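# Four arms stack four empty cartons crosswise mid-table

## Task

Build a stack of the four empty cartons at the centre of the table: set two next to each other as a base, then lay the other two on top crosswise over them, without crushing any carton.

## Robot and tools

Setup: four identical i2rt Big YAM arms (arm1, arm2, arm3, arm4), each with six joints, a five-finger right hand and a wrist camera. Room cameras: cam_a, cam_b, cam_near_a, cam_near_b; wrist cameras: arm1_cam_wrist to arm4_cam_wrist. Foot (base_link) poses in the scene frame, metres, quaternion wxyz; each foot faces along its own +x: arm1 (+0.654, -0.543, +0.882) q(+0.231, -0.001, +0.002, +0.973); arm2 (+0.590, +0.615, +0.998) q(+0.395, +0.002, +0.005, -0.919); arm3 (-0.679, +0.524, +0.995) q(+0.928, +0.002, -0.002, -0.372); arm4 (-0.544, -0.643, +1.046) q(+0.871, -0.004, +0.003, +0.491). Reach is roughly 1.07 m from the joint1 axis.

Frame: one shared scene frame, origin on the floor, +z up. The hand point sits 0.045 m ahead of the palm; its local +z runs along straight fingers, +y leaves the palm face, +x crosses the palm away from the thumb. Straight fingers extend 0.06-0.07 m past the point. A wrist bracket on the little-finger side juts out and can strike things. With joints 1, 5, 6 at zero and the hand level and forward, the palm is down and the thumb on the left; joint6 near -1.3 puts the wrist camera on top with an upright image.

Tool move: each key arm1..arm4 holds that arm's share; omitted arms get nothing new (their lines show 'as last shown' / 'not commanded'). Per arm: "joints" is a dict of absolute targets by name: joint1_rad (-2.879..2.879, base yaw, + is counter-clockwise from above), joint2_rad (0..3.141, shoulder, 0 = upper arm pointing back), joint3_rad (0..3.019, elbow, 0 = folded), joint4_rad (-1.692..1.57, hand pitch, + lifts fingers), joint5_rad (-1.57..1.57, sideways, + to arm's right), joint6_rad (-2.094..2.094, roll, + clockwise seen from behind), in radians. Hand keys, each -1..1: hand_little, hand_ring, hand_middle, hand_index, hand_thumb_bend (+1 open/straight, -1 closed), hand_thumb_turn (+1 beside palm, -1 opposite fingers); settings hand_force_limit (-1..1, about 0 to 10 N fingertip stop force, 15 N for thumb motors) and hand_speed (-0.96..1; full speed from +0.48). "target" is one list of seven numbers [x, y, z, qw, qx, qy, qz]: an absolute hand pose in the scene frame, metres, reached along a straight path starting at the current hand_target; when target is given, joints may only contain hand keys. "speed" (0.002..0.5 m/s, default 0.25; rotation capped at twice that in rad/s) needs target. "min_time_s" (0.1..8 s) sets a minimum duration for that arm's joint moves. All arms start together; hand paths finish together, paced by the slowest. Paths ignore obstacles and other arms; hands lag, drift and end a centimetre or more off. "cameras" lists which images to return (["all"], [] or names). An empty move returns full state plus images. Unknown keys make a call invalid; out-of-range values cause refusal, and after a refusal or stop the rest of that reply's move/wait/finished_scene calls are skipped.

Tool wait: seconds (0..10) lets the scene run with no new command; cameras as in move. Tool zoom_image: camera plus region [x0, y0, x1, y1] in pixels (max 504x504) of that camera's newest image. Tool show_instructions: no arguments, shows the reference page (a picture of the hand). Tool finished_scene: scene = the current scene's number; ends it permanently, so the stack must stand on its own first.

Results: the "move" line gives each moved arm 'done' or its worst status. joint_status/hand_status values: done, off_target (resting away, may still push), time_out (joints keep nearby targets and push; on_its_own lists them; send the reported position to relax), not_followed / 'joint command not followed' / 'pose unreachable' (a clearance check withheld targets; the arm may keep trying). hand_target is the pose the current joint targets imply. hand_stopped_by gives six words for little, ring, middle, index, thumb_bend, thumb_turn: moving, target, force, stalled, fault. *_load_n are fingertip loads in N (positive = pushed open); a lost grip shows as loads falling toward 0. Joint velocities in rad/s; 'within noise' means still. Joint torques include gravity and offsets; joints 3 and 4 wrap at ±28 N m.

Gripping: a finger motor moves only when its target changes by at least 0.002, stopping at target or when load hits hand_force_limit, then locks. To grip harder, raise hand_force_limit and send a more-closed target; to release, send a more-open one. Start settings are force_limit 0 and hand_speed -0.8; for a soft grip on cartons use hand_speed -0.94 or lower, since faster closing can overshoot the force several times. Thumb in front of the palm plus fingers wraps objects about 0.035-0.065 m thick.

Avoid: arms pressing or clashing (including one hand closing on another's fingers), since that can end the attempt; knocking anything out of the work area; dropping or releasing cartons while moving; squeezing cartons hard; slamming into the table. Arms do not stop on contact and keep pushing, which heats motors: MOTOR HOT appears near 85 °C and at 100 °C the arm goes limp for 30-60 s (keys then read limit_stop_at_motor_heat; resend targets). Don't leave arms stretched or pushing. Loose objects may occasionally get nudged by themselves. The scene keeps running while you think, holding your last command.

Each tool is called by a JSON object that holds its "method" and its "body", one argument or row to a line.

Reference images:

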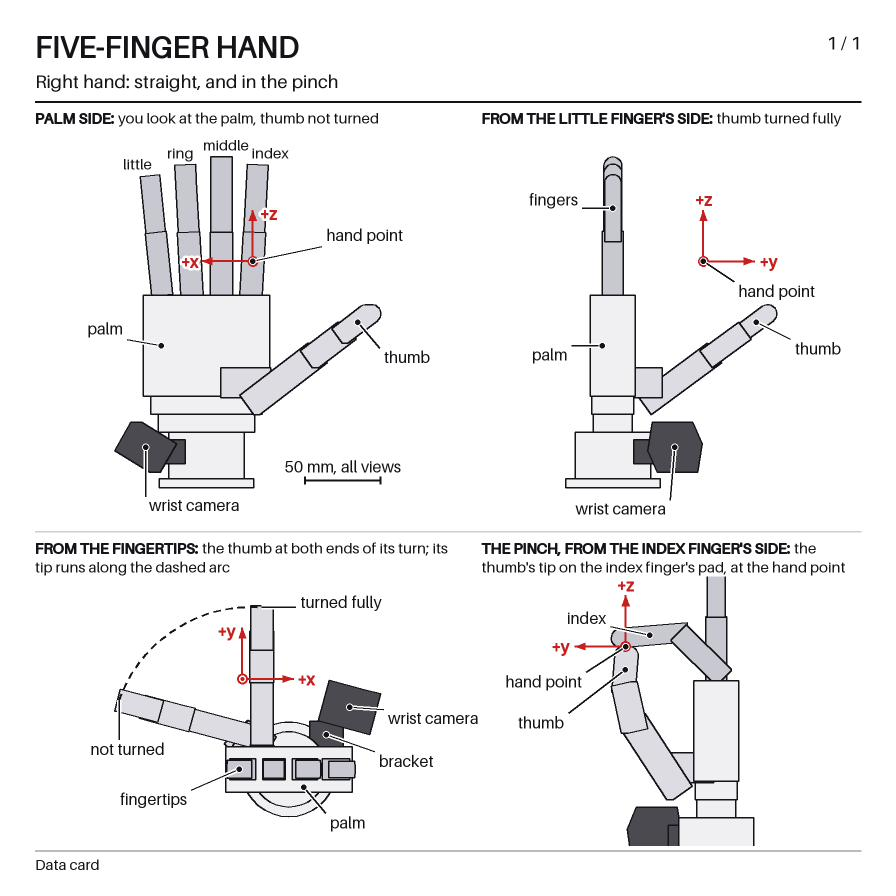

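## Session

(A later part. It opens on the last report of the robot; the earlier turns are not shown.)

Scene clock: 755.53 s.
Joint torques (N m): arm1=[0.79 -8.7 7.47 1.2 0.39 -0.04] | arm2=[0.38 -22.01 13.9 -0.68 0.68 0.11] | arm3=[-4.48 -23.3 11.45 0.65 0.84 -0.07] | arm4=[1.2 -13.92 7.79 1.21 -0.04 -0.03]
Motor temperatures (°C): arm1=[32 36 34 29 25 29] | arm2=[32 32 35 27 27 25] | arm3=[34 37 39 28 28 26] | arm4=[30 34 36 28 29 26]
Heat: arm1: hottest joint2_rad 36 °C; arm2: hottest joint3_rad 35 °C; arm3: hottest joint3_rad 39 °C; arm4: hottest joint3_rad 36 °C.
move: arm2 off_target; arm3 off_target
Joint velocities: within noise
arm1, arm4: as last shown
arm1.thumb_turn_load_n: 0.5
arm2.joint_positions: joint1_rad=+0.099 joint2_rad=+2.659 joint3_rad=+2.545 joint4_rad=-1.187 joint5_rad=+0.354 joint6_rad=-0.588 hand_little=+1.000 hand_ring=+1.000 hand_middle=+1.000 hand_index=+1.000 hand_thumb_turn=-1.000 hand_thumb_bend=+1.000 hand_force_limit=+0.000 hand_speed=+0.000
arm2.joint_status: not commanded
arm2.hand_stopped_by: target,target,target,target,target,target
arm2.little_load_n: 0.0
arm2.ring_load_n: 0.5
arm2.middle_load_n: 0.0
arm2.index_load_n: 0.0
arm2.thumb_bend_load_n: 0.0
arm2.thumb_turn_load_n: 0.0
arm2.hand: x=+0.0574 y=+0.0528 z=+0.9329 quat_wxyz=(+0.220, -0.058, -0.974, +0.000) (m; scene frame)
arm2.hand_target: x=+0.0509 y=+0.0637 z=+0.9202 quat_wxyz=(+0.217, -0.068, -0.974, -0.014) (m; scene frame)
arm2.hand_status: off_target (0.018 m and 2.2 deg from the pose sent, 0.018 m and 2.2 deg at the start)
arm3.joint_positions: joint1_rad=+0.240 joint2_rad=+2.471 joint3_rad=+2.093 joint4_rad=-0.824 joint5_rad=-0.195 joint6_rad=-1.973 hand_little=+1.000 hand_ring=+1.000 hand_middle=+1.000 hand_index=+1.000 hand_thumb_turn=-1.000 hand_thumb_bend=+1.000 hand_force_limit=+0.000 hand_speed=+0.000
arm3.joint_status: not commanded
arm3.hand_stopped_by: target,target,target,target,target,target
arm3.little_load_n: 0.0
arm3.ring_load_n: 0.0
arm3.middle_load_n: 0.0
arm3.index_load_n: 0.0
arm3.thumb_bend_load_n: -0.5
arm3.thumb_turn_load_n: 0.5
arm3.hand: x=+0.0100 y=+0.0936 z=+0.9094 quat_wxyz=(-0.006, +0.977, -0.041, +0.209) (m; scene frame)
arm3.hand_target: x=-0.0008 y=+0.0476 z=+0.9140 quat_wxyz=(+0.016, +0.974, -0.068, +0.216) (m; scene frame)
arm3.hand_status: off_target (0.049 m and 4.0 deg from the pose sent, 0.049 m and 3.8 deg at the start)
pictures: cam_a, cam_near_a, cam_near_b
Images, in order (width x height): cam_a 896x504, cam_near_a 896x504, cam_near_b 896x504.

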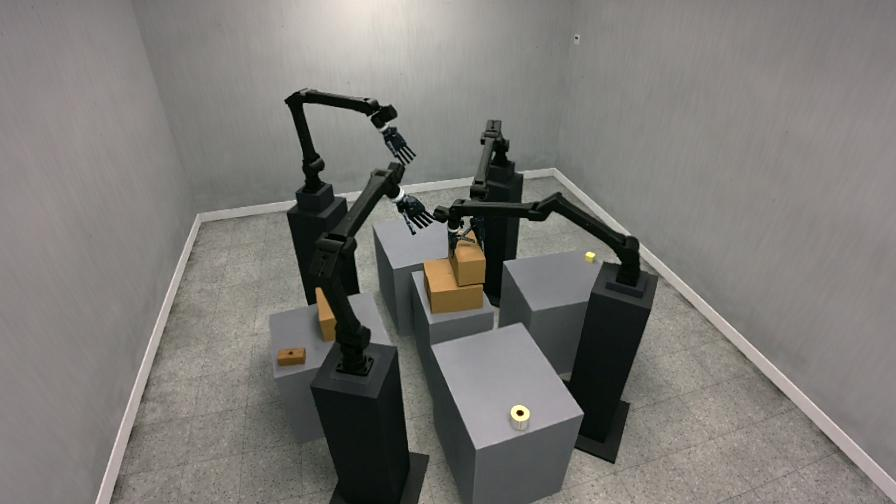

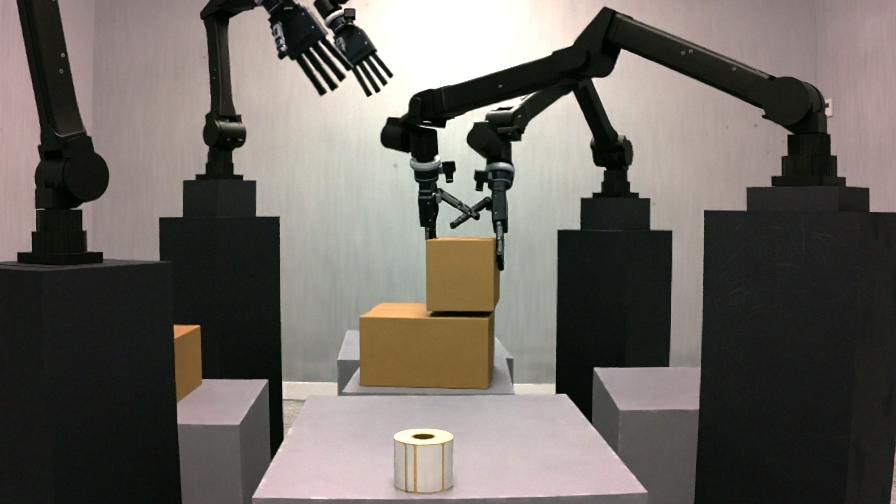

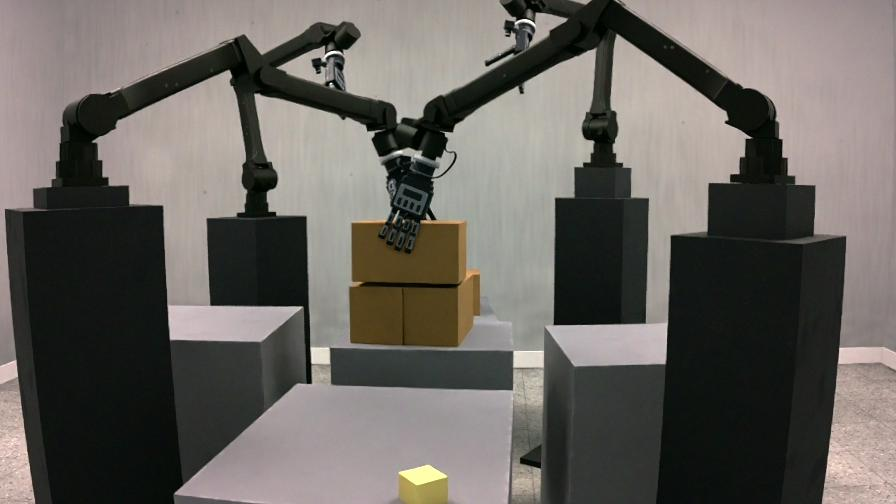

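{"method": "move", "body": {
  "arm2": {"target": [0.0500, 0.0605, 0.903, -0.2159, 0.0681, 0.9740, 0.0151], "speed": 0.04},
  "arm3": {"target": [0.0016, 0.0427, 0.902, -0.0151, -0.9740, 0.0681, -0.2159], "speed": 0.04},
  "cameras": ["cam_near_b", "cam_near_a"]
}}

{"method": "zoom_image", "body": {
  "camera": "cam_near_a",
  "region": [320, 140, 580, 400]
}}

{"method": "zoom_image", "body": {
  "camera": "cam_near_b",
  "region": [300, 130, 560, 380]
}}

Scene clock: 761.20 s.
Joint torques (N m): arm1=[1.03 -8.76 7.46 1.18 0.38 -0.04] | arm2=[0.32 -21.07 14.15 -0.28 0.52 0.04] | arm3=[-4.72 -23.18 11.37 1.24 0.71 -0.05] | arm4=[1.38 -14.1 7.77 1.24 -0.02 -0.04]
Motor temperatures (°C): arm1=[32 36 34 29 25 29] | arm2=[32 32 36 27 27 25] | arm3=[34 37 39 28 28 26] | arm4=[30 34 36 28 29 26]
Heat: arm1: hottest joint2_rad 36 °C; arm2: hottest joint3_rad 36 °C; arm3: hottest joint3_rad 39 °C; arm4: hottest joint3_rad 36 °C.
move: arm2 off_target; arm3 off_target
Joint velocities: within noise
arm1, arm4: as last shown
arm2.joint_positions: joint1_rad=+0.099 joint2_rad=+2.684 joint3_rad=+2.561 joint4_rad=-1.182 joint5_rad=+0.357 joint6_rad=-0.585 hand_little=+1.000 hand_ring=+1.000 hand_middle=+1.000 hand_index=+1.000 hand_thumb_turn=-1.000 hand_thumb_bend=+1.000 hand_force_limit=+0.000 hand_speed=+0.000
arm2.joint_status: not commanded
arm2.hand_stopped_by: target,target,target,target,target,target
arm2.little_load_n: 0.0
arm2.ring_load_n: 0.0
arm2.middle_load_n: 0.0
arm2.index_load_n: 0.0
arm2.thumb_bend_load_n: 0.0
arm2.thumb_turn_load_n: 0.0
arm2.hand: x=+0.0565 y=+0.0523 z=+0.9201 quat_wxyz=(+0.219, -0.059, -0.974, -0.002) (m; scene frame)
arm2.hand_target: x=+0.0507 y=+0.0610 z=+0.9031 quat_wxyz=(+0.216, -0.068, -0.974, -0.014) (m; scene frame)
arm2.hand_status: off_target (0.020 m and 1.9 deg from the pose sent, 0.032 m and 2.2 deg at the start)
arm3.joint_positions: joint1_rad=+0.240 joint2_rad=+2.484 joint3_rad=+2.094 joint4_rad=-0.824 joint5_rad=-0.194 joint6_rad=-1.975 hand_little=+1.000 hand_ring=+1.000 hand_middle=+1.000 hand_index=+1.000 hand_thumb_turn=-1.000 hand_thumb_bend=+1.000 hand_force_limit=+0.000 hand_speed=+0.000
arm3.joint_status: not commanded
arm3.hand_stopped_by: target,target,target,target,target,target
arm3.little_load_n: 0.0
arm3.ring_load_n: 0.0
arm3.middle_load_n: 0.0
arm3.index_load_n: 0.0
arm3.thumb_bend_load_n: -0.5
arm3.thumb_turn_load_n: 0.0
arm3.hand: x=+0.0078 y=+0.0945 z=+0.8996 quat_wxyz=(-0.007, +0.978, -0.041, +0.203) (m; scene frame)
arm3.hand_target: x=-0.0020 y=+0.0450 z=+0.9032 quat_wxyz=(+0.016, +0.974, -0.068, +0.216) (m; scene frame)
arm3.hand_status: off_target (0.052 m and 4.3 deg from the pose sent, 0.052 m and 4.0 deg at the start)
pictures: cam_near_a, cam_near_b
Images, in order (width x height): cam_near_a 896x504, cam_near_b 896x504.

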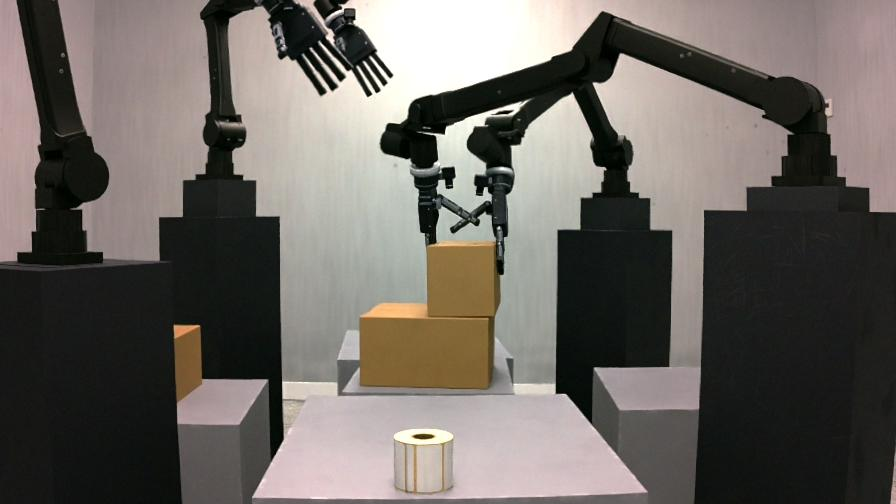

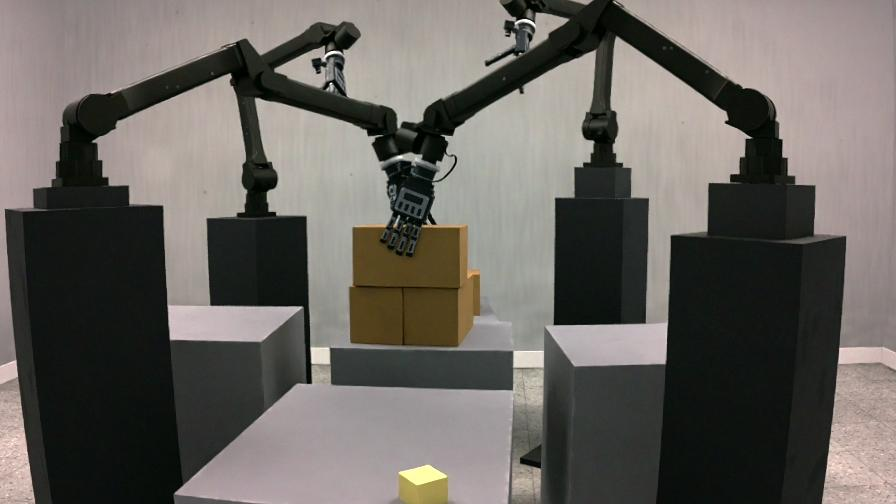

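Scaled by 1.938 from the camera's 896x504 image, which has a finer 1280x720 frame.

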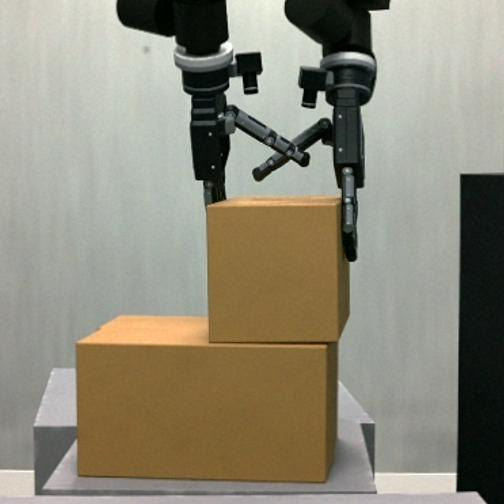

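Scaled by 1.938 from the camera's 896x504 image, which has a finer 1280x720 frame.

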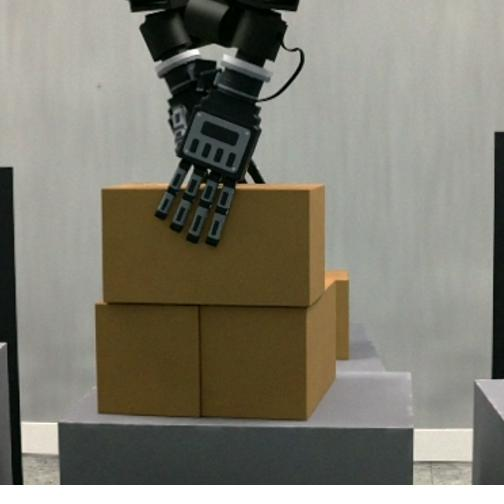

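{"method": "move", "body": {
  "arm3": {"target": [0.0130, 0.1380, 0.910, -0.0151, -0.9740, 0.0681, -0.2159], "speed": 0.05},
  "arm2": {"target": [0.0512, 0.0590, 0.922, -0.2159, 0.0681, 0.9740, 0.0151], "speed": 0.03}
}}

{"method": "move", "body": {
  "arm2": {"target": [0.0480, 0.0230, 0.930, -0.2159, 0.0681, 0.9740, 0.0151], "speed": 0.05},
  "cameras": ["cam_near_b", "cam_near_a"]
}}

{"method": "zoom_image", "body": {
  "camera": "cam_near_a",
  "region": [320, 140, 580, 400]
}}

Scene clock: 769.23 s.
Joint torques (N m): arm1=[1.08 -8.76 7.46 1.16 0.39 -0.04] | arm2=[-0.09 -21.83 15.53 -0.39 0.39 0] | arm3=[0.26 -25.52 6.32 1.47 0.09 -0.02] | arm4=[1.38 -13.74 7.75 1.24 -0.02 -0.05]
Motor temperatures (°C): arm1=[32 36 34 29 25 29] | arm2=[32 32 37 27 27 25] | arm3=[34 37 39 28 28 26] | arm4=[30 34 36 28 29 26]
Heat: arm1: hottest joint2_rad 36 °C; arm2: hottest joint3_rad 37 °C; arm3: hottest joint3_rad 39 °C; arm4: hottest joint3_rad 36 °C.
move: arm2 done; arm3 done
Joint velocities: within noise
arm1, arm4: as last shown
arm1.thumb_turn_load_n: 0.0
arm2.joint_positions: joint1_rad=+0.099 joint2_rad=+2.684 joint3_rad=+2.573 joint4_rad=-1.226 joint5_rad=+0.362 joint6_rad=-0.579 hand_little=+1.000 hand_ring=+1.000 hand_middle=+1.000 hand_index=+1.000 hand_thumb_turn=-1.000 hand_thumb_bend=+1.000 hand_force_limit=+0.000 hand_speed=+0.000
arm2.joint_status: not commanded
arm2.hand_stopped_by: target,target,target,target,target,target
arm2.little_load_n: 0.0
arm2.ring_load_n: 0.0
arm2.middle_load_n: 0.0
arm2.index_load_n: 0.0
arm2.thumb_bend_load_n: 0.0
arm2.thumb_turn_load_n: 0.0
arm2.hand: x=+0.0609 y=+0.0589 z=+0.9250 quat_wxyz=(+0.213, -0.059, -0.975, -0.016) (m; scene frame)
arm2.hand_target: x=+0.0516 y=+0.0594 z=+0.9222 quat_wxyz=(+0.217, -0.068, -0.974, -0.014) (m; scene frame)
arm2.hand_status: done (0.010 m and 1.1 deg from the pose sent, 0.009 m and 1.9 deg at the start)
arm3.joint_positions: joint1_rad=+0.296 joint2_rad=+2.412 joint3_rad=+1.967 joint4_rad=-0.724 joint5_rad=-0.132 joint6_rad=-1.870 hand_little=+1.000 hand_ring=+1.000 hand_middle=+1.000 hand_index=+1.000 hand_thumb_turn=-1.000 hand_thumb_bend=+1.000 hand_force_limit=+0.000 hand_speed=+0.000
arm3.joint_status: not commanded
arm3.hand_stopped_by: target,target,target,target,target,target
arm3.little_load_n: 0.0
arm3.ring_load_n: 0.0
arm3.middle_load_n: 0.0
arm3.index_load_n: 0.0
arm3.thumb_bend_load_n: 0.0
arm3.thumb_turn_load_n: 0.0
arm3.hand: x=+0.0098 y=+0.1317 z=+0.9083 quat_wxyz=(+0.013, +0.975, -0.069, +0.212) (m; scene frame)
arm3.hand_target: x=+0.0131 y=+0.1381 z=+0.9101 quat_wxyz=(+0.015, +0.974, -0.068, +0.216) (m; scene frame)
arm3.hand_status: done (0.007 m and 0.6 deg from the pose sent, 0.045 m and 4.3 deg at the start)
pictures: none

Scene clock: 770.57 s.
Joint torques (N m): arm1=[0.56 -8.7 7.41 1.16 0.38 -0.06] | arm2=[2.84 -22.59 15.98 -0.02 0.36 -0.03] | arm3=[0.21 -25.52 6.34 1.48 0.07 -0.01] | arm4=[1.2 -13.98 7.73 1.26 -0.03 -0.05]
Motor temperatures (°C): arm1=[32 36 34 29 25 29] | arm2=[32 32 37 27 27 25] | arm3=[34 38 39 28 28 26] | arm4=[30 34 36 28 29 26]
Heat: arm1: hottest joint2_rad 36 °C; arm2: hottest joint3_rad 37 °C; arm3: hottest joint3_rad 39 °C; arm4: hottest joint3_rad 36 °C.
move: arm2 off_target
Joint velocities: within noise
arm1, arm3, arm4: as last shown
arm2.joint_positions: joint1_rad=+0.101 joint2_rad=+2.826 joint3_rad=+2.875 joint4_rad=-1.329 joint5_rad=+0.365 joint6_rad=-0.577 hand_little=+1.000 hand_ring=+1.000 hand_middle=+1.000 hand_index=+1.000 hand_thumb_turn=-1.000 hand_thumb_bend=+1.000 hand_force_limit=+0.000 hand_speed=+0.000
arm2.joint_status: not commanded
arm2.hand_stopped_by: target,target,target,target,target,target
arm2.little_load_n: 0.5
arm2.ring_load_n: 0.0
arm2.middle_load_n: 0.0
arm2.index_load_n: 0.0
arm2.thumb_bend_load_n: 0.0
arm2.thumb_turn_load_n: 0.0
arm2.hand: x=+0.0443 y=+0.0360 z=+0.9330 quat_wxyz=(+0.229, -0.065, -0.971, +0.007) (m; scene frame)
arm2.hand_target: x=+0.0490 y=+0.0243 z=+0.9301 quat_wxyz=(+0.235, -0.061, -0.970, +0.015) (m; scene frame)
arm2.hand_status: off_target (0.014 m and 3.0 deg from the pose sent, 0.039 m and 1.1 deg at the start; a joint's target at an end of its range on 19 of 40 steps)
arm3.joint_positions: joint1_rad=+0.296 joint2_rad=+2.412 joint3_rad=+1.967 joint4_rad=-0.724 joint5_rad=-0.131 joint6_rad=-1.869 hand_little=+1.000 hand_ring=+1.000 hand_middle=+1.000 hand_index=+1.000 hand_thumb_turn=-1.000 hand_thumb_bend=+1.000 hand_force_limit=+0.000 hand_speed=+0.000
arm3.hand: x=+0.0098 y=+0.1317 z=+0.9083 quat_wxyz=(+0.013, +0.975, -0.069, +0.211) (m; scene frame)
pictures: cam_near_a, cam_near_b
Images, in order (width x height): cam_near_a 896x504, cam_near_b 896x504.

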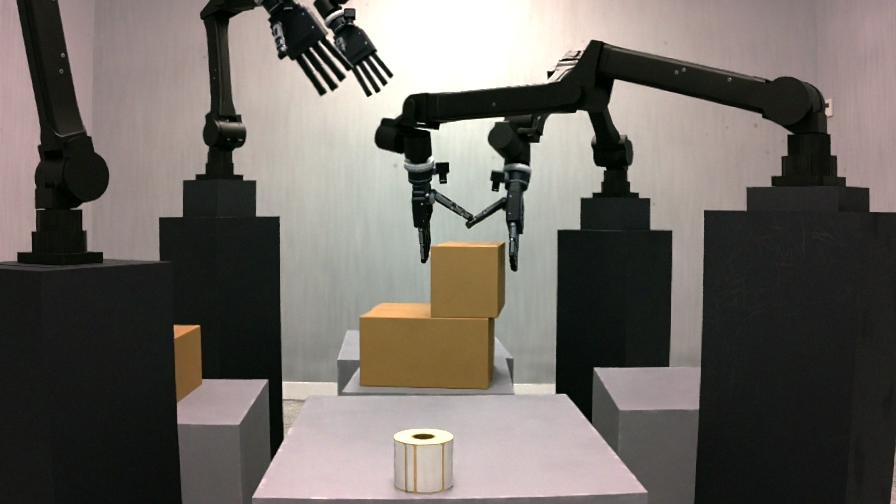

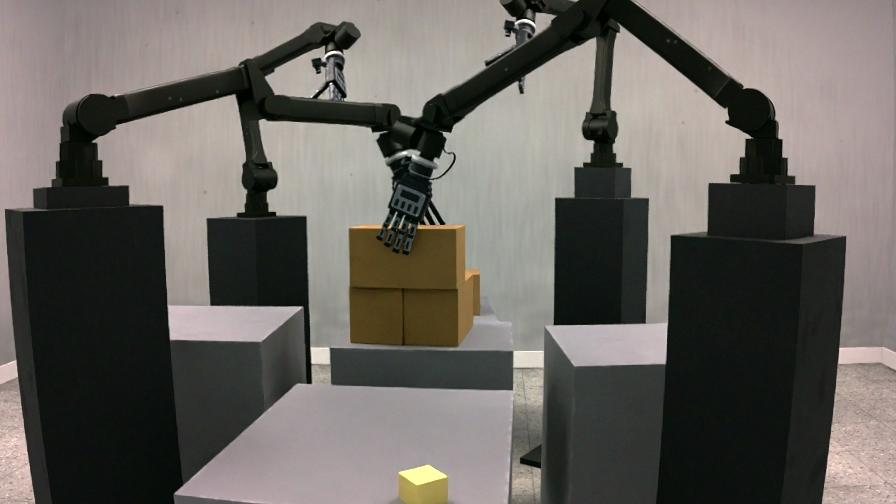

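Scaled by 1.938 from the camera's 896x504 image, which has a finer 1280x720 frame.

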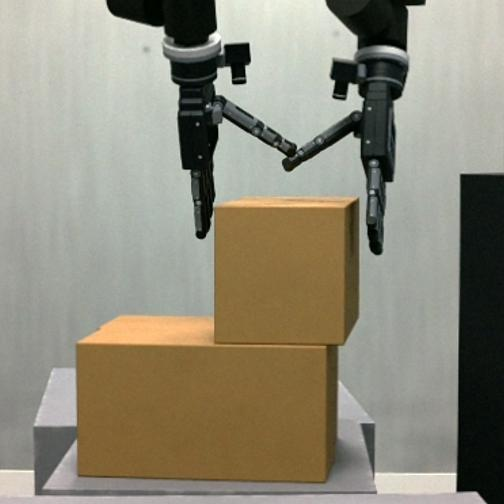

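{"method": "move", "body": {
  "arm2": {"target": [0.0550, 0.0330, 1.06, -0.2159, 0.0681, 0.9740, 0.0151], "speed": 0.12}
}}

{"method": "move", "body": {
  "arm2": {"joints": {"joint2_rad": 1.5, "joint3_rad": 1.6, "joint4_rad": -1.2}, "min_time_s": 3},
  "arm3": {"target": [0.0050, 0.0790, 0.912, -0.0151, -0.9740, 0.0681, -0.2159], "speed": 0.03},
  "cameras": ["cam_near_b", "cam_near_a"]
}}

{"method": "zoom_image", "body": {
  "camera": "cam_near_a",
  "region": [320, 140, 580, 400]
}}

Scene clock: 778.07 s.
Joint torques (N m): arm1=[0.79 -8.64 7.46 1.21 0.36 -0.02] | arm2=[2.02 -24.94 15.25 -0.13 0.43 -0.12] | arm3=[0.15 -25.52 6.32 1.5 0.07 -0.02] | arm4=[1.03 -14.04 7.82 1.2 0 -0.07]
Motor temperatures (°C): arm1=[32 36 34 29 25 29] | arm2=[32 32 37 27 26 25] | arm3=[34 39 38 28 28 26] | arm4=[30 33 36 28 29 26]
Heat: arm1: hottest joint2_rad 36 °C; arm2: hottest joint3_rad 37 °C; arm3: hottest joint2_rad 39 °C; arm4: hottest joint3_rad 36 °C.
move: arm2 off_target
Joint velocities: within noise
arm1.joint_positions: joint1_rad=-0.119 joint2_rad=+1.305 joint3_rad=+1.502 joint4_rad=-1.215 joint5_rad=+0.394 joint6_rad=-0.480 hand_little=+1.000 hand_ring=+1.000 hand_middle=+1.000 hand_index=+1.000 hand_thumb_turn=-1.000 hand_thumb_bend=+1.000 hand_force_limit=+0.000 hand_speed=+0.000
arm1.joint_status: not commanded
arm1.hand_stopped_by: target,target,target,target,target,target
arm1.little_load_n: 0.0
arm1.ring_load_n: 0.0
arm1.middle_load_n: 0.0
arm1.index_load_n: 0.0
arm1.thumb_bend_load_n: 0.0
arm1.thumb_turn_load_n: 0.0
arm1.hand: x=+0.3300 y=-0.2375 z=+1.2176 quat_wxyz=(-0.305, +0.737, +0.592, +0.115) (m; scene frame)
arm1.hand_target: x=+0.3273 y=-0.2372 z=+1.2203 quat_wxyz=(-0.313, +0.735, +0.591, +0.113) (m; scene frame)
arm1.hand_status: not commanded
arm2.joint_positions: joint1_rad=+0.101 joint2_rad=+2.693 joint3_rad=+2.881 joint4_rad=-1.458 joint5_rad=+0.366 joint6_rad=-0.580 hand_little=+1.000 hand_ring=+1.000 hand_middle=+1.000 hand_index=+1.000 hand_thumb_turn=-1.000 hand_thumb_bend=+1.000 hand_force_limit=+0.000 hand_speed=+0.000
arm2.joint_status: not commanded
arm2.hand_stopped_by: target,target,target,target,target,target
arm2.little_load_n: 0.0
arm2.ring_load_n: 0.0
arm2.middle_load_n: 0.0
arm2.index_load_n: 0.0
arm2.thumb_bend_load_n: 0.0
arm2.thumb_turn_load_n: 0.0
arm2.hand: x=+0.0525 y=+0.0462 z=+1.0362 quat_wxyz=(+0.233, -0.064, -0.970, +0.010) (m; scene frame)
arm2.hand_target: x=+0.0561 y=+0.0346 z=+1.0597 quat_wxyz=(+0.245, -0.057, -0.967, +0.027) (m; scene frame)
arm2.hand_status: off_target (0.027 m and 3.6 deg from the pose sent, 0.128 m and 3.0 deg at the start; a joint's target at an end of its range on 46 of 52 steps)
arm3, arm4: as last shown
pictures: none

Scene clock: 781.77 s.
Joint torques (N m): arm1=[0.62 -8.59 7.41 1.17 0.38 -0.05] | arm2=[2.37 -12.69 10.36 1.1 0.33 -0.14] | arm3=[-1.96 -22.53 11.07 0.31 -0.17 -0.18] | arm4=[1.08 -13.92 7.75 1.24 -0.06 -0.06]
Motor temperatures (°C): arm1=[32 36 34 29 25 29] | arm2=[32 32 37 27 26 25] | arm3=[34 39 38 28 28 26] | arm4=[30 33 36 28 29 26]
Heat: arm1: hottest joint2_rad 36 °C; arm2: hottest joint3_rad 37 °C; arm3: hottest joint2_rad 39 °C; arm4: hottest joint3_rad 36 °C.
move: arm2 done; arm3 off_target
Joint velocities: within noise
arm1: as last shown
arm1.little_load_n: -0.5
arm2.joint_positions: joint1_rad=+0.101 joint2_rad=+1.504 joint3_rad=+1.607 joint4_rad=-1.216 joint5_rad=+0.366 joint6_rad=-0.580 hand_little=+1.000 hand_ring=+1.000 hand_middle=+1.000 hand_index=+1.000 hand_thumb_turn=-1.000 hand_thumb_bend=+1.000 hand_force_limit=+0.000 hand_speed=+0.000
arm2.joint_status: all done
arm2.hand_stopped_by: target,target,target,target,target,target
arm2.little_load_n: 0.0
arm2.ring_load_n: 0.0
arm2.middle_load_n: 0.5
arm2.index_load_n: 0.0
arm2.thumb_bend_load_n: -0.5
arm2.thumb_turn_load_n: 0.0
arm2.hand: x=+0.2257 y=+0.2669 z=+1.2906 quat_wxyz=(+0.275, -0.078, -0.956, +0.074) (m; scene frame)
arm2.hand_target: x=+0.2287 y=+0.2612 z=+1.2905 quat_wxyz=(+0.279, -0.068, -0.955, +0.079) (m; scene frame)
arm2.hand_status: not commanded
arm3.joint_positions: joint1_rad=+0.247 joint2_rad=+2.429 joint3_rad=+2.014 joint4_rad=-0.765 joint5_rad=-0.156 joint6_rad=-1.924 hand_little=+1.000 hand_ring=+1.000 hand_middle=+1.000 hand_index=+1.000 hand_thumb_turn=-1.000 hand_thumb_bend=+1.000 hand_force_limit=+0.000 hand_speed=+0.000
arm3.joint_status: not commanded
arm3.hand_stopped_by: target,target,target,target,target,target
arm3.little_load_n: 0.0
arm3.ring_load_n: 0.0
arm3.middle_load_n: 0.0
arm3.index_load_n: 0.0
arm3.thumb_bend_load_n: 0.0
arm3.thumb_turn_load_n: 0.0
arm3.hand: x=+0.0000 y=+0.0974 z=+0.9131 quat_wxyz=(+0.011, +0.975, -0.064, +0.211) (m; scene frame)
arm3.hand_target: x=+0.0039 y=+0.0794 z=+0.9121 quat_wxyz=(+0.015, +0.974, -0.068, +0.216) (m; scene frame)
arm3.hand_status: off_target (0.019 m and 0.8 deg from the pose sent, 0.053 m and 0.6 deg at the start)
arm4.joint_positions: joint1_rad=-0.111 joint2_rad=+1.402 joint3_rad=+1.396 joint4_rad=-0.993 joint5_rad=-0.281 joint6_rad=-2.002 hand_little=+1.000 hand_ring=+1.000 hand_middle=+1.000 hand_index=+1.000 hand_thumb_turn=-1.000 hand_thumb_bend=+1.000 hand_force_limit=+0.000 hand_speed=+0.000
arm4.joint_status: not commanded
arm4.hand_stopped_by: target,target,target,target,target,target
arm4.little_load_n: 0.0
arm4.ring_load_n: 0.0
arm4.middle_load_n: 0.0
arm4.index_load_n: 0.0
arm4.thumb_bend_load_n: 0.0
arm4.thumb_turn_load_n: 0.0
arm4.hand: x=-0.1960 y=-0.2065 z=+1.3172 quat_wxyz=(-0.194, +0.719, +0.624, +0.235) (m; scene frame)
arm4.hand_target: x=-0.1987 y=-0.2062 z=+1.3193 quat_wxyz=(-0.195, +0.721, +0.623, +0.234) (m; scene frame)
arm4.hand_status: not commanded
pictures: cam_near_a, cam_near_b
Images, in order (width x height): cam_near_a 896x504, cam_near_b 896x504.

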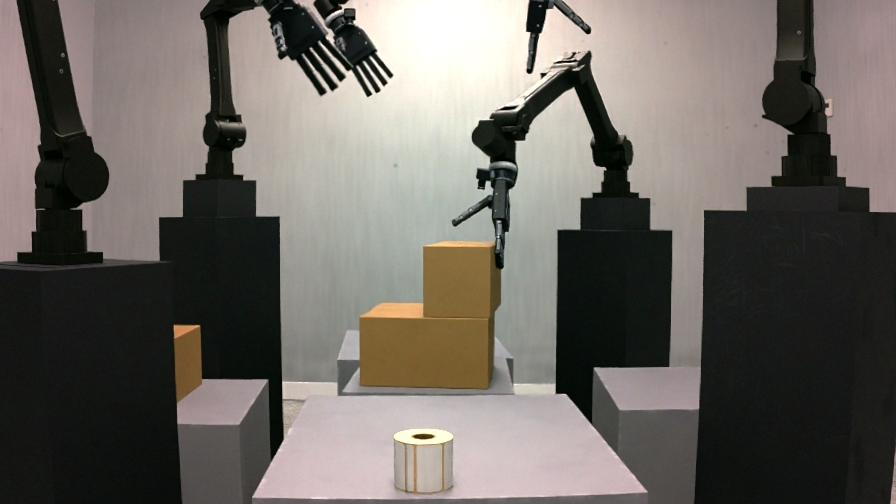

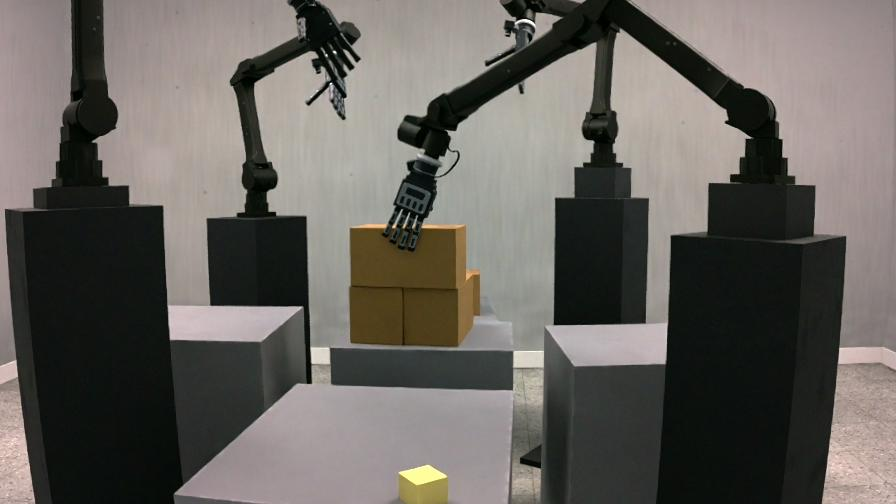

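Scaled by 1.938 from the camera's 896x504 image, which has a finer 1280x720 frame.

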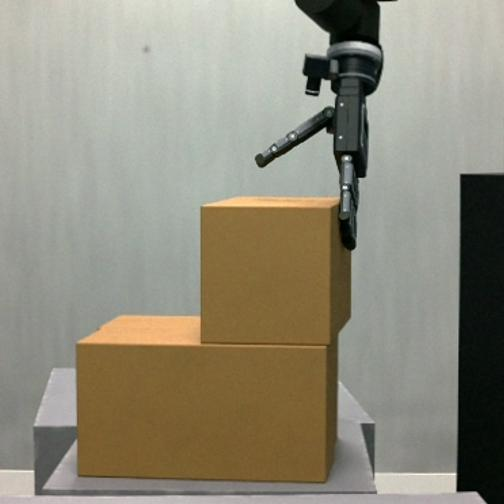

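{"method": "move", "body": {
  "arm3": {"target": [0.0180, 0.1500, 0.925, -0.0151, -0.9740, 0.0681, -0.2159], "speed": 0.08},
  "cameras": ["cam_b", "cam_a", "cam_near_b", "cam_near_a"]
}}

{"method": "move", "body": {
  "arm3": {"joints": {"joint2_rad": 1.3, "joint3_rad": 1.5, "joint4_rad": -1.2}, "min_time_s": 3},
  "cameras": ["cam_b", "cam_a", "cam_near_b", "cam_near_a"]
}}

{"method": "zoom_image", "body": {
  "camera": "cam_b",
  "region": [430, 190, 540, 290]
}}

{"method": "zoom_image", "body": {
  "camera": "cam_a",
  "region": [260, 260, 400, 400]
}}

{"method": "zoom_image", "body": {
  "camera": "cam_near_b",
  "region": [300, 190, 560, 380]
}}

{"method": "zoom_image", "body": {
  "camera": "cam_near_a",
  "region": [150, 280, 300, 430]
}}

Scene clock: 789.83 s.
Joint torques (N m): arm1=[0.91 -8.82 7.45 1.24 0.38 -0.01] | arm2=[2.37 -12.45 10.63 1.2 0.31 -0.1] | arm3=[-0.09 -25.29 6.41 1.5 0.09 -0.03] | arm4=[1.03 -13.98 7.73 1.22 -0.04 -0.03]
Motor temperatures (°C): arm1=[32 36 34 29 25 29] | arm2=[32 32 37 27 26 25] | arm3=[34 38 38 28 28 26] | arm4=[30 33 36 28 29 26]
Heat: arm1: hottest joint2_rad 36 °C; arm2: hottest joint3_rad 37 °C; arm3: hottest joint2_rad 38 °C; arm4: hottest joint3_rad 36 °C.
move: arm3 done
Joint velocities: within noise
arm1, arm2, arm4: as last shown
arm1.little_load_n: 0.0
arm2.middle_load_n: 0.0
arm2.thumb_bend_load_n: 0.0
arm3.joint_positions: joint1_rad=+0.320 joint2_rad=+2.389 joint3_rad=+1.968 joint4_rad=-0.745 joint5_rad=-0.124 joint6_rad=-1.853 hand_little=+1.000 hand_ring=+1.000 hand_middle=+1.000 hand_index=+1.000 hand_thumb_turn=-1.000 hand_thumb_bend=+1.000 hand_force_limit=+0.000 hand_speed=+0.000
arm3.joint_status: not commanded
arm3.hand_stopped_by: target,target,target,target,target,target
arm3.little_load_n: 0.0
arm3.ring_load_n: 0.0
arm3.middle_load_n: 0.0
arm3.index_load_n: 0.0
arm3.thumb_bend_load_n: 0.0
arm3.thumb_turn_load_n: 0.0
arm3.hand: x=+0.0174 y=+0.1477 z=+0.9249 quat_wxyz=(+0.013, +0.975, -0.066, +0.212) (m; scene frame)
arm3.hand_target: x=+0.0181 y=+0.1502 z=+0.9250 quat_wxyz=(+0.015, +0.974, -0.068, +0.216) (m; scene frame)
arm3.hand_status: done (0.002 m and 0.5 deg from the pose sent, 0.057 m and 0.8 deg at the start)
arm4.thumb_turn_load_n: 0.5
pictures: cam_a, cam_b, cam_near_a, cam_near_b
Images, in order (width x height): cam_a 896x504, cam_b 896x504, cam_near_a 896x504, cam_near_b 896x504.

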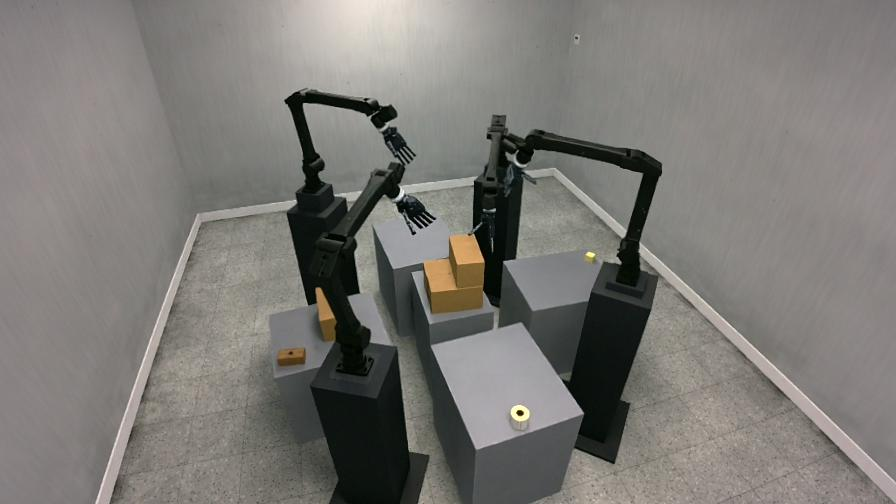

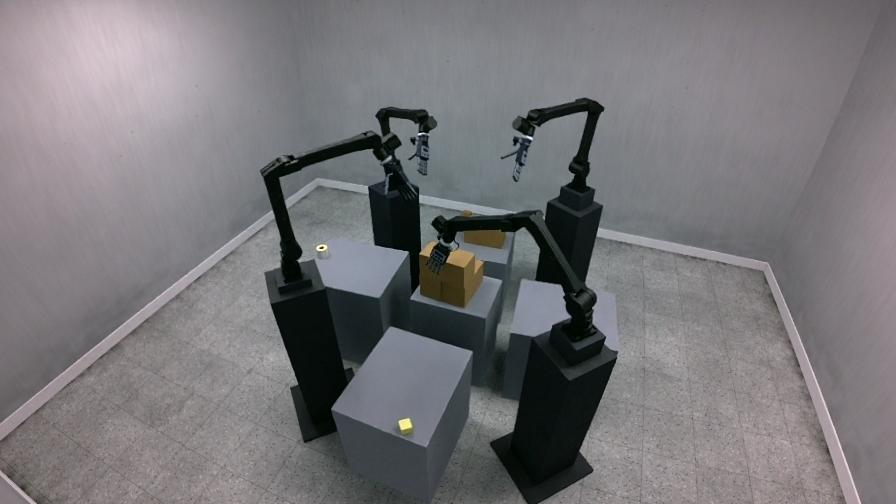

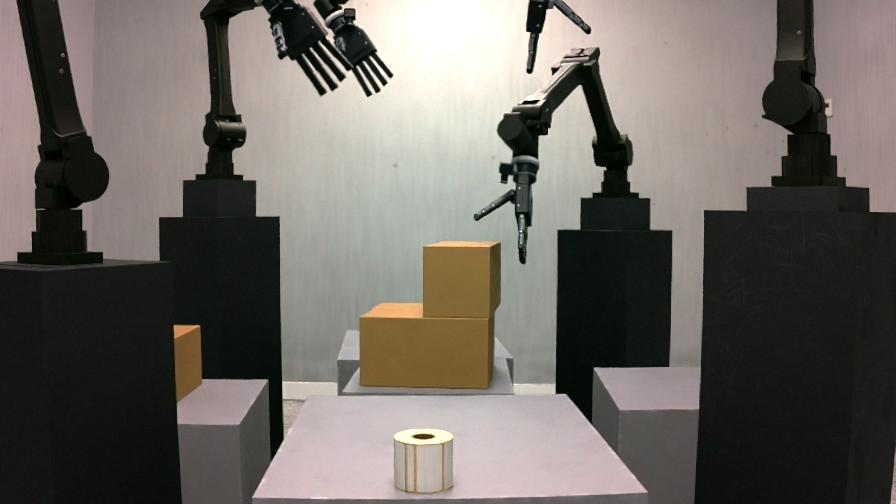

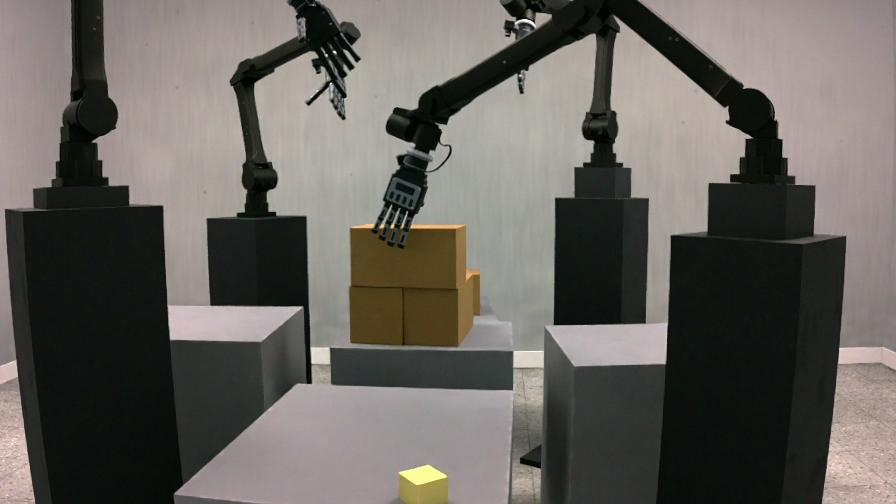

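Scene clock: 793.50 s.
Joint torques (N m): arm1=[0.73 -8.7 7.42 1.17 0.38 -0.04] | arm2=[2.2 -12.1 10.36 1.18 0.31 -0.14] | arm3=[-0.5 -9.35 7.28 0.58 0.08 -0.03] | arm4=[0.97 -13.86 7.79 1.17 -0.05 -0.05]
Motor temperatures (°C): arm1=[32 36 34 29 25 29] | arm2=[32 32 36 27 26 25] | arm3=[34 38 38 28 28 26] | arm4=[30 33 36 28 29 26]
Heat: arm1: hottest joint2_rad 36 °C; arm2: hottest joint3_rad 36 °C; arm3: hottest joint2_rad 38 °C; arm4: hottest joint3_rad 36 °C.
move: arm3 done
Joint velocities: within noise
arm1, arm2, arm4: as last shown
arm3.joint_positions: joint1_rad=+0.320 joint2_rad=+1.293 joint3_rad=+1.513 joint4_rad=-1.186 joint5_rad=-0.124 joint6_rad=-1.853 hand_little=+1.000 hand_ring=+1.000 hand_middle=+1.000 hand_index=+1.000 hand_thumb_turn=-1.000 hand_thumb_bend=+1.000 hand_force_limit=+0.000 hand_speed=+0.000
arm3.joint_status: all done
arm3.hand_stopped_by: target,target,target,target,target,target
arm3.little_load_n: 0.0
arm3.ring_load_n: 0.0
arm3.middle_load_n: 0.0
arm3.index_load_n: 0.0
arm3.thumb_bend_load_n: 0.0
arm3.thumb_turn_load_n: 0.5
arm3.hand: x=-0.2456 y=+0.2697 z=+1.3603 quat_wxyz=(+0.049, +0.950, -0.058, +0.302) (m; scene frame)
arm3.hand_target: x=-0.2487 y=+0.2729 z=+1.3484 quat_wxyz=(+0.043, +0.955, -0.062, +0.287) (m; scene frame)
arm3.hand_status: not commanded
arm4.thumb_turn_load_n: 0.0
pictures: cam_a, cam_b, cam_near_a, cam_near_b
Images, in order (width x height): cam_a 896x504, cam_b 896x504, cam_near_a 896x504, cam_near_b 896x504.

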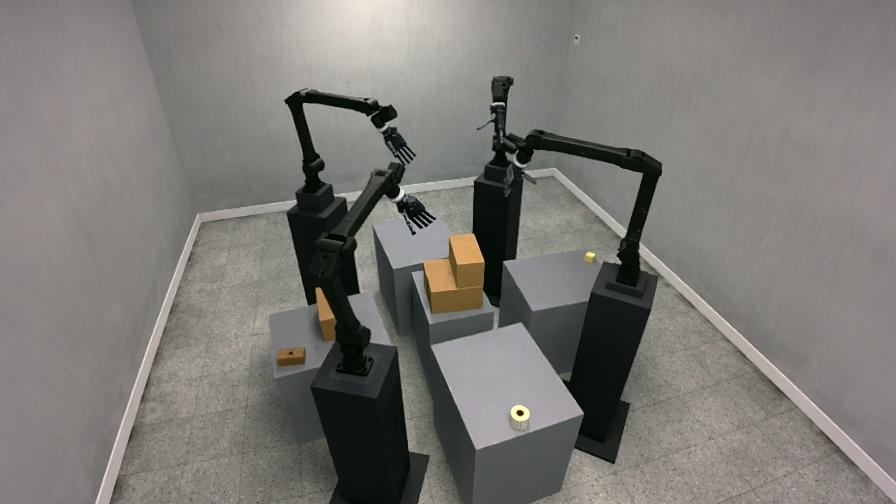

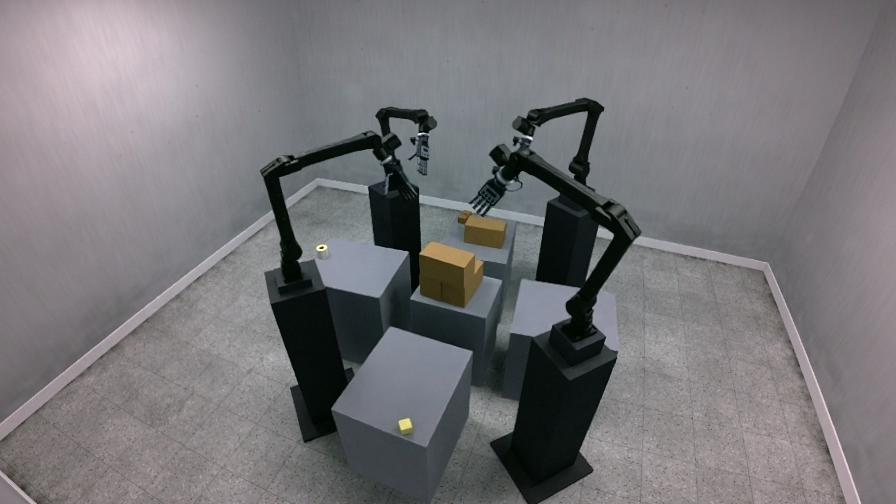

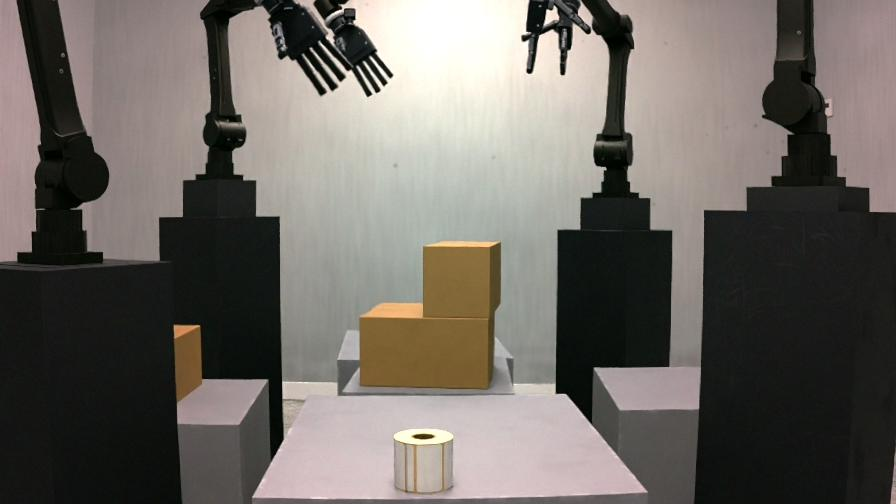

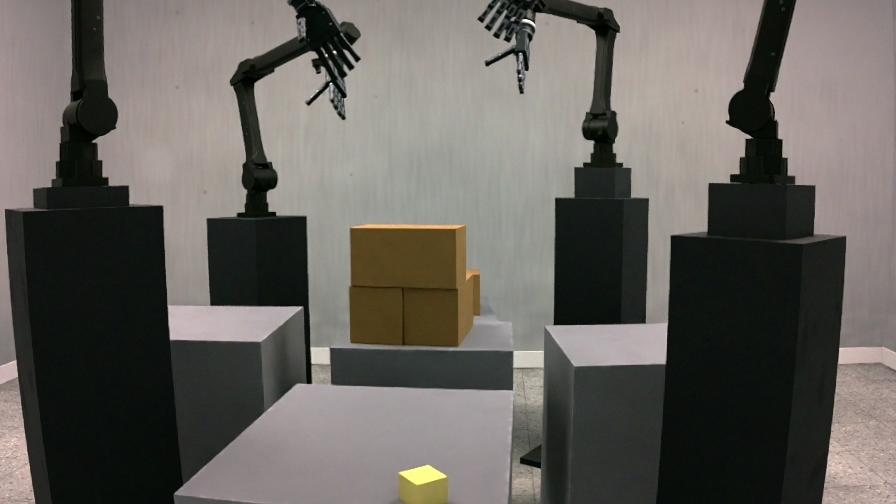

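Scaled by 4.582 from the camera's 896x504 image, which has a finer 1280x720 frame.

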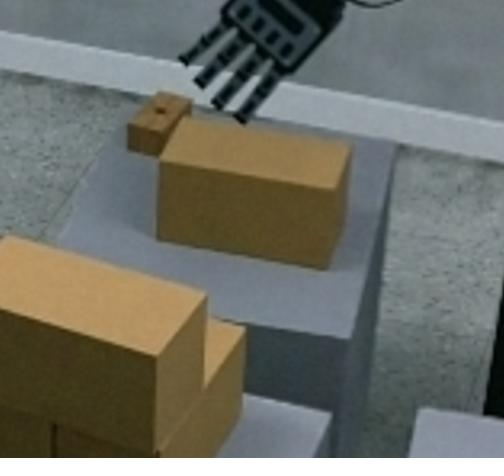

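Scaled by 3.600 from the camera's 896x504 image, which has a finer 1280x720 frame.

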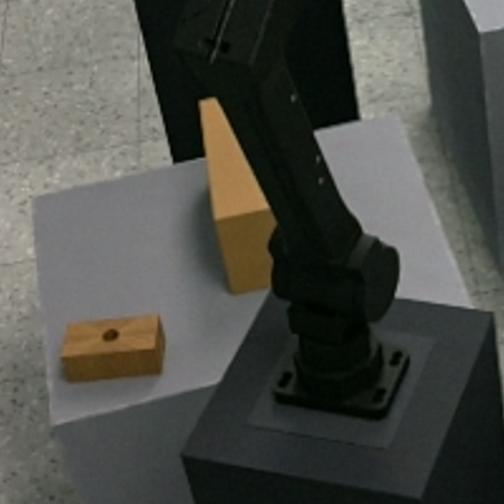

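Scaled by 1.938 from the camera's 896x504 image, which has a finer 1280x720 frame.

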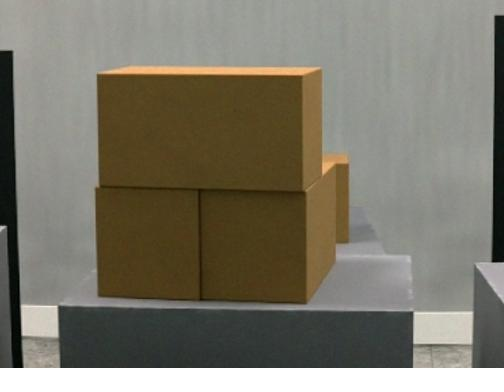

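Scaled by 3.360 from the camera's 896x504 image, which has a finer 1280x720 frame.

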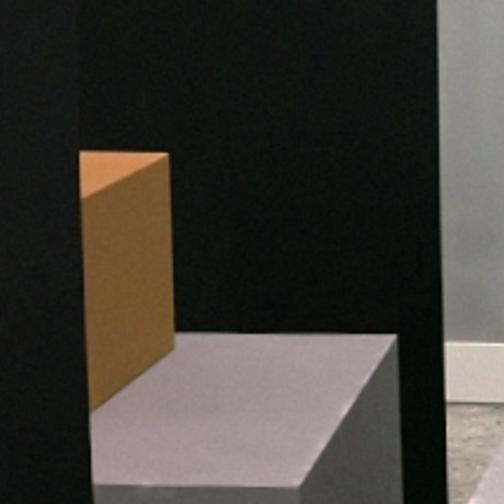

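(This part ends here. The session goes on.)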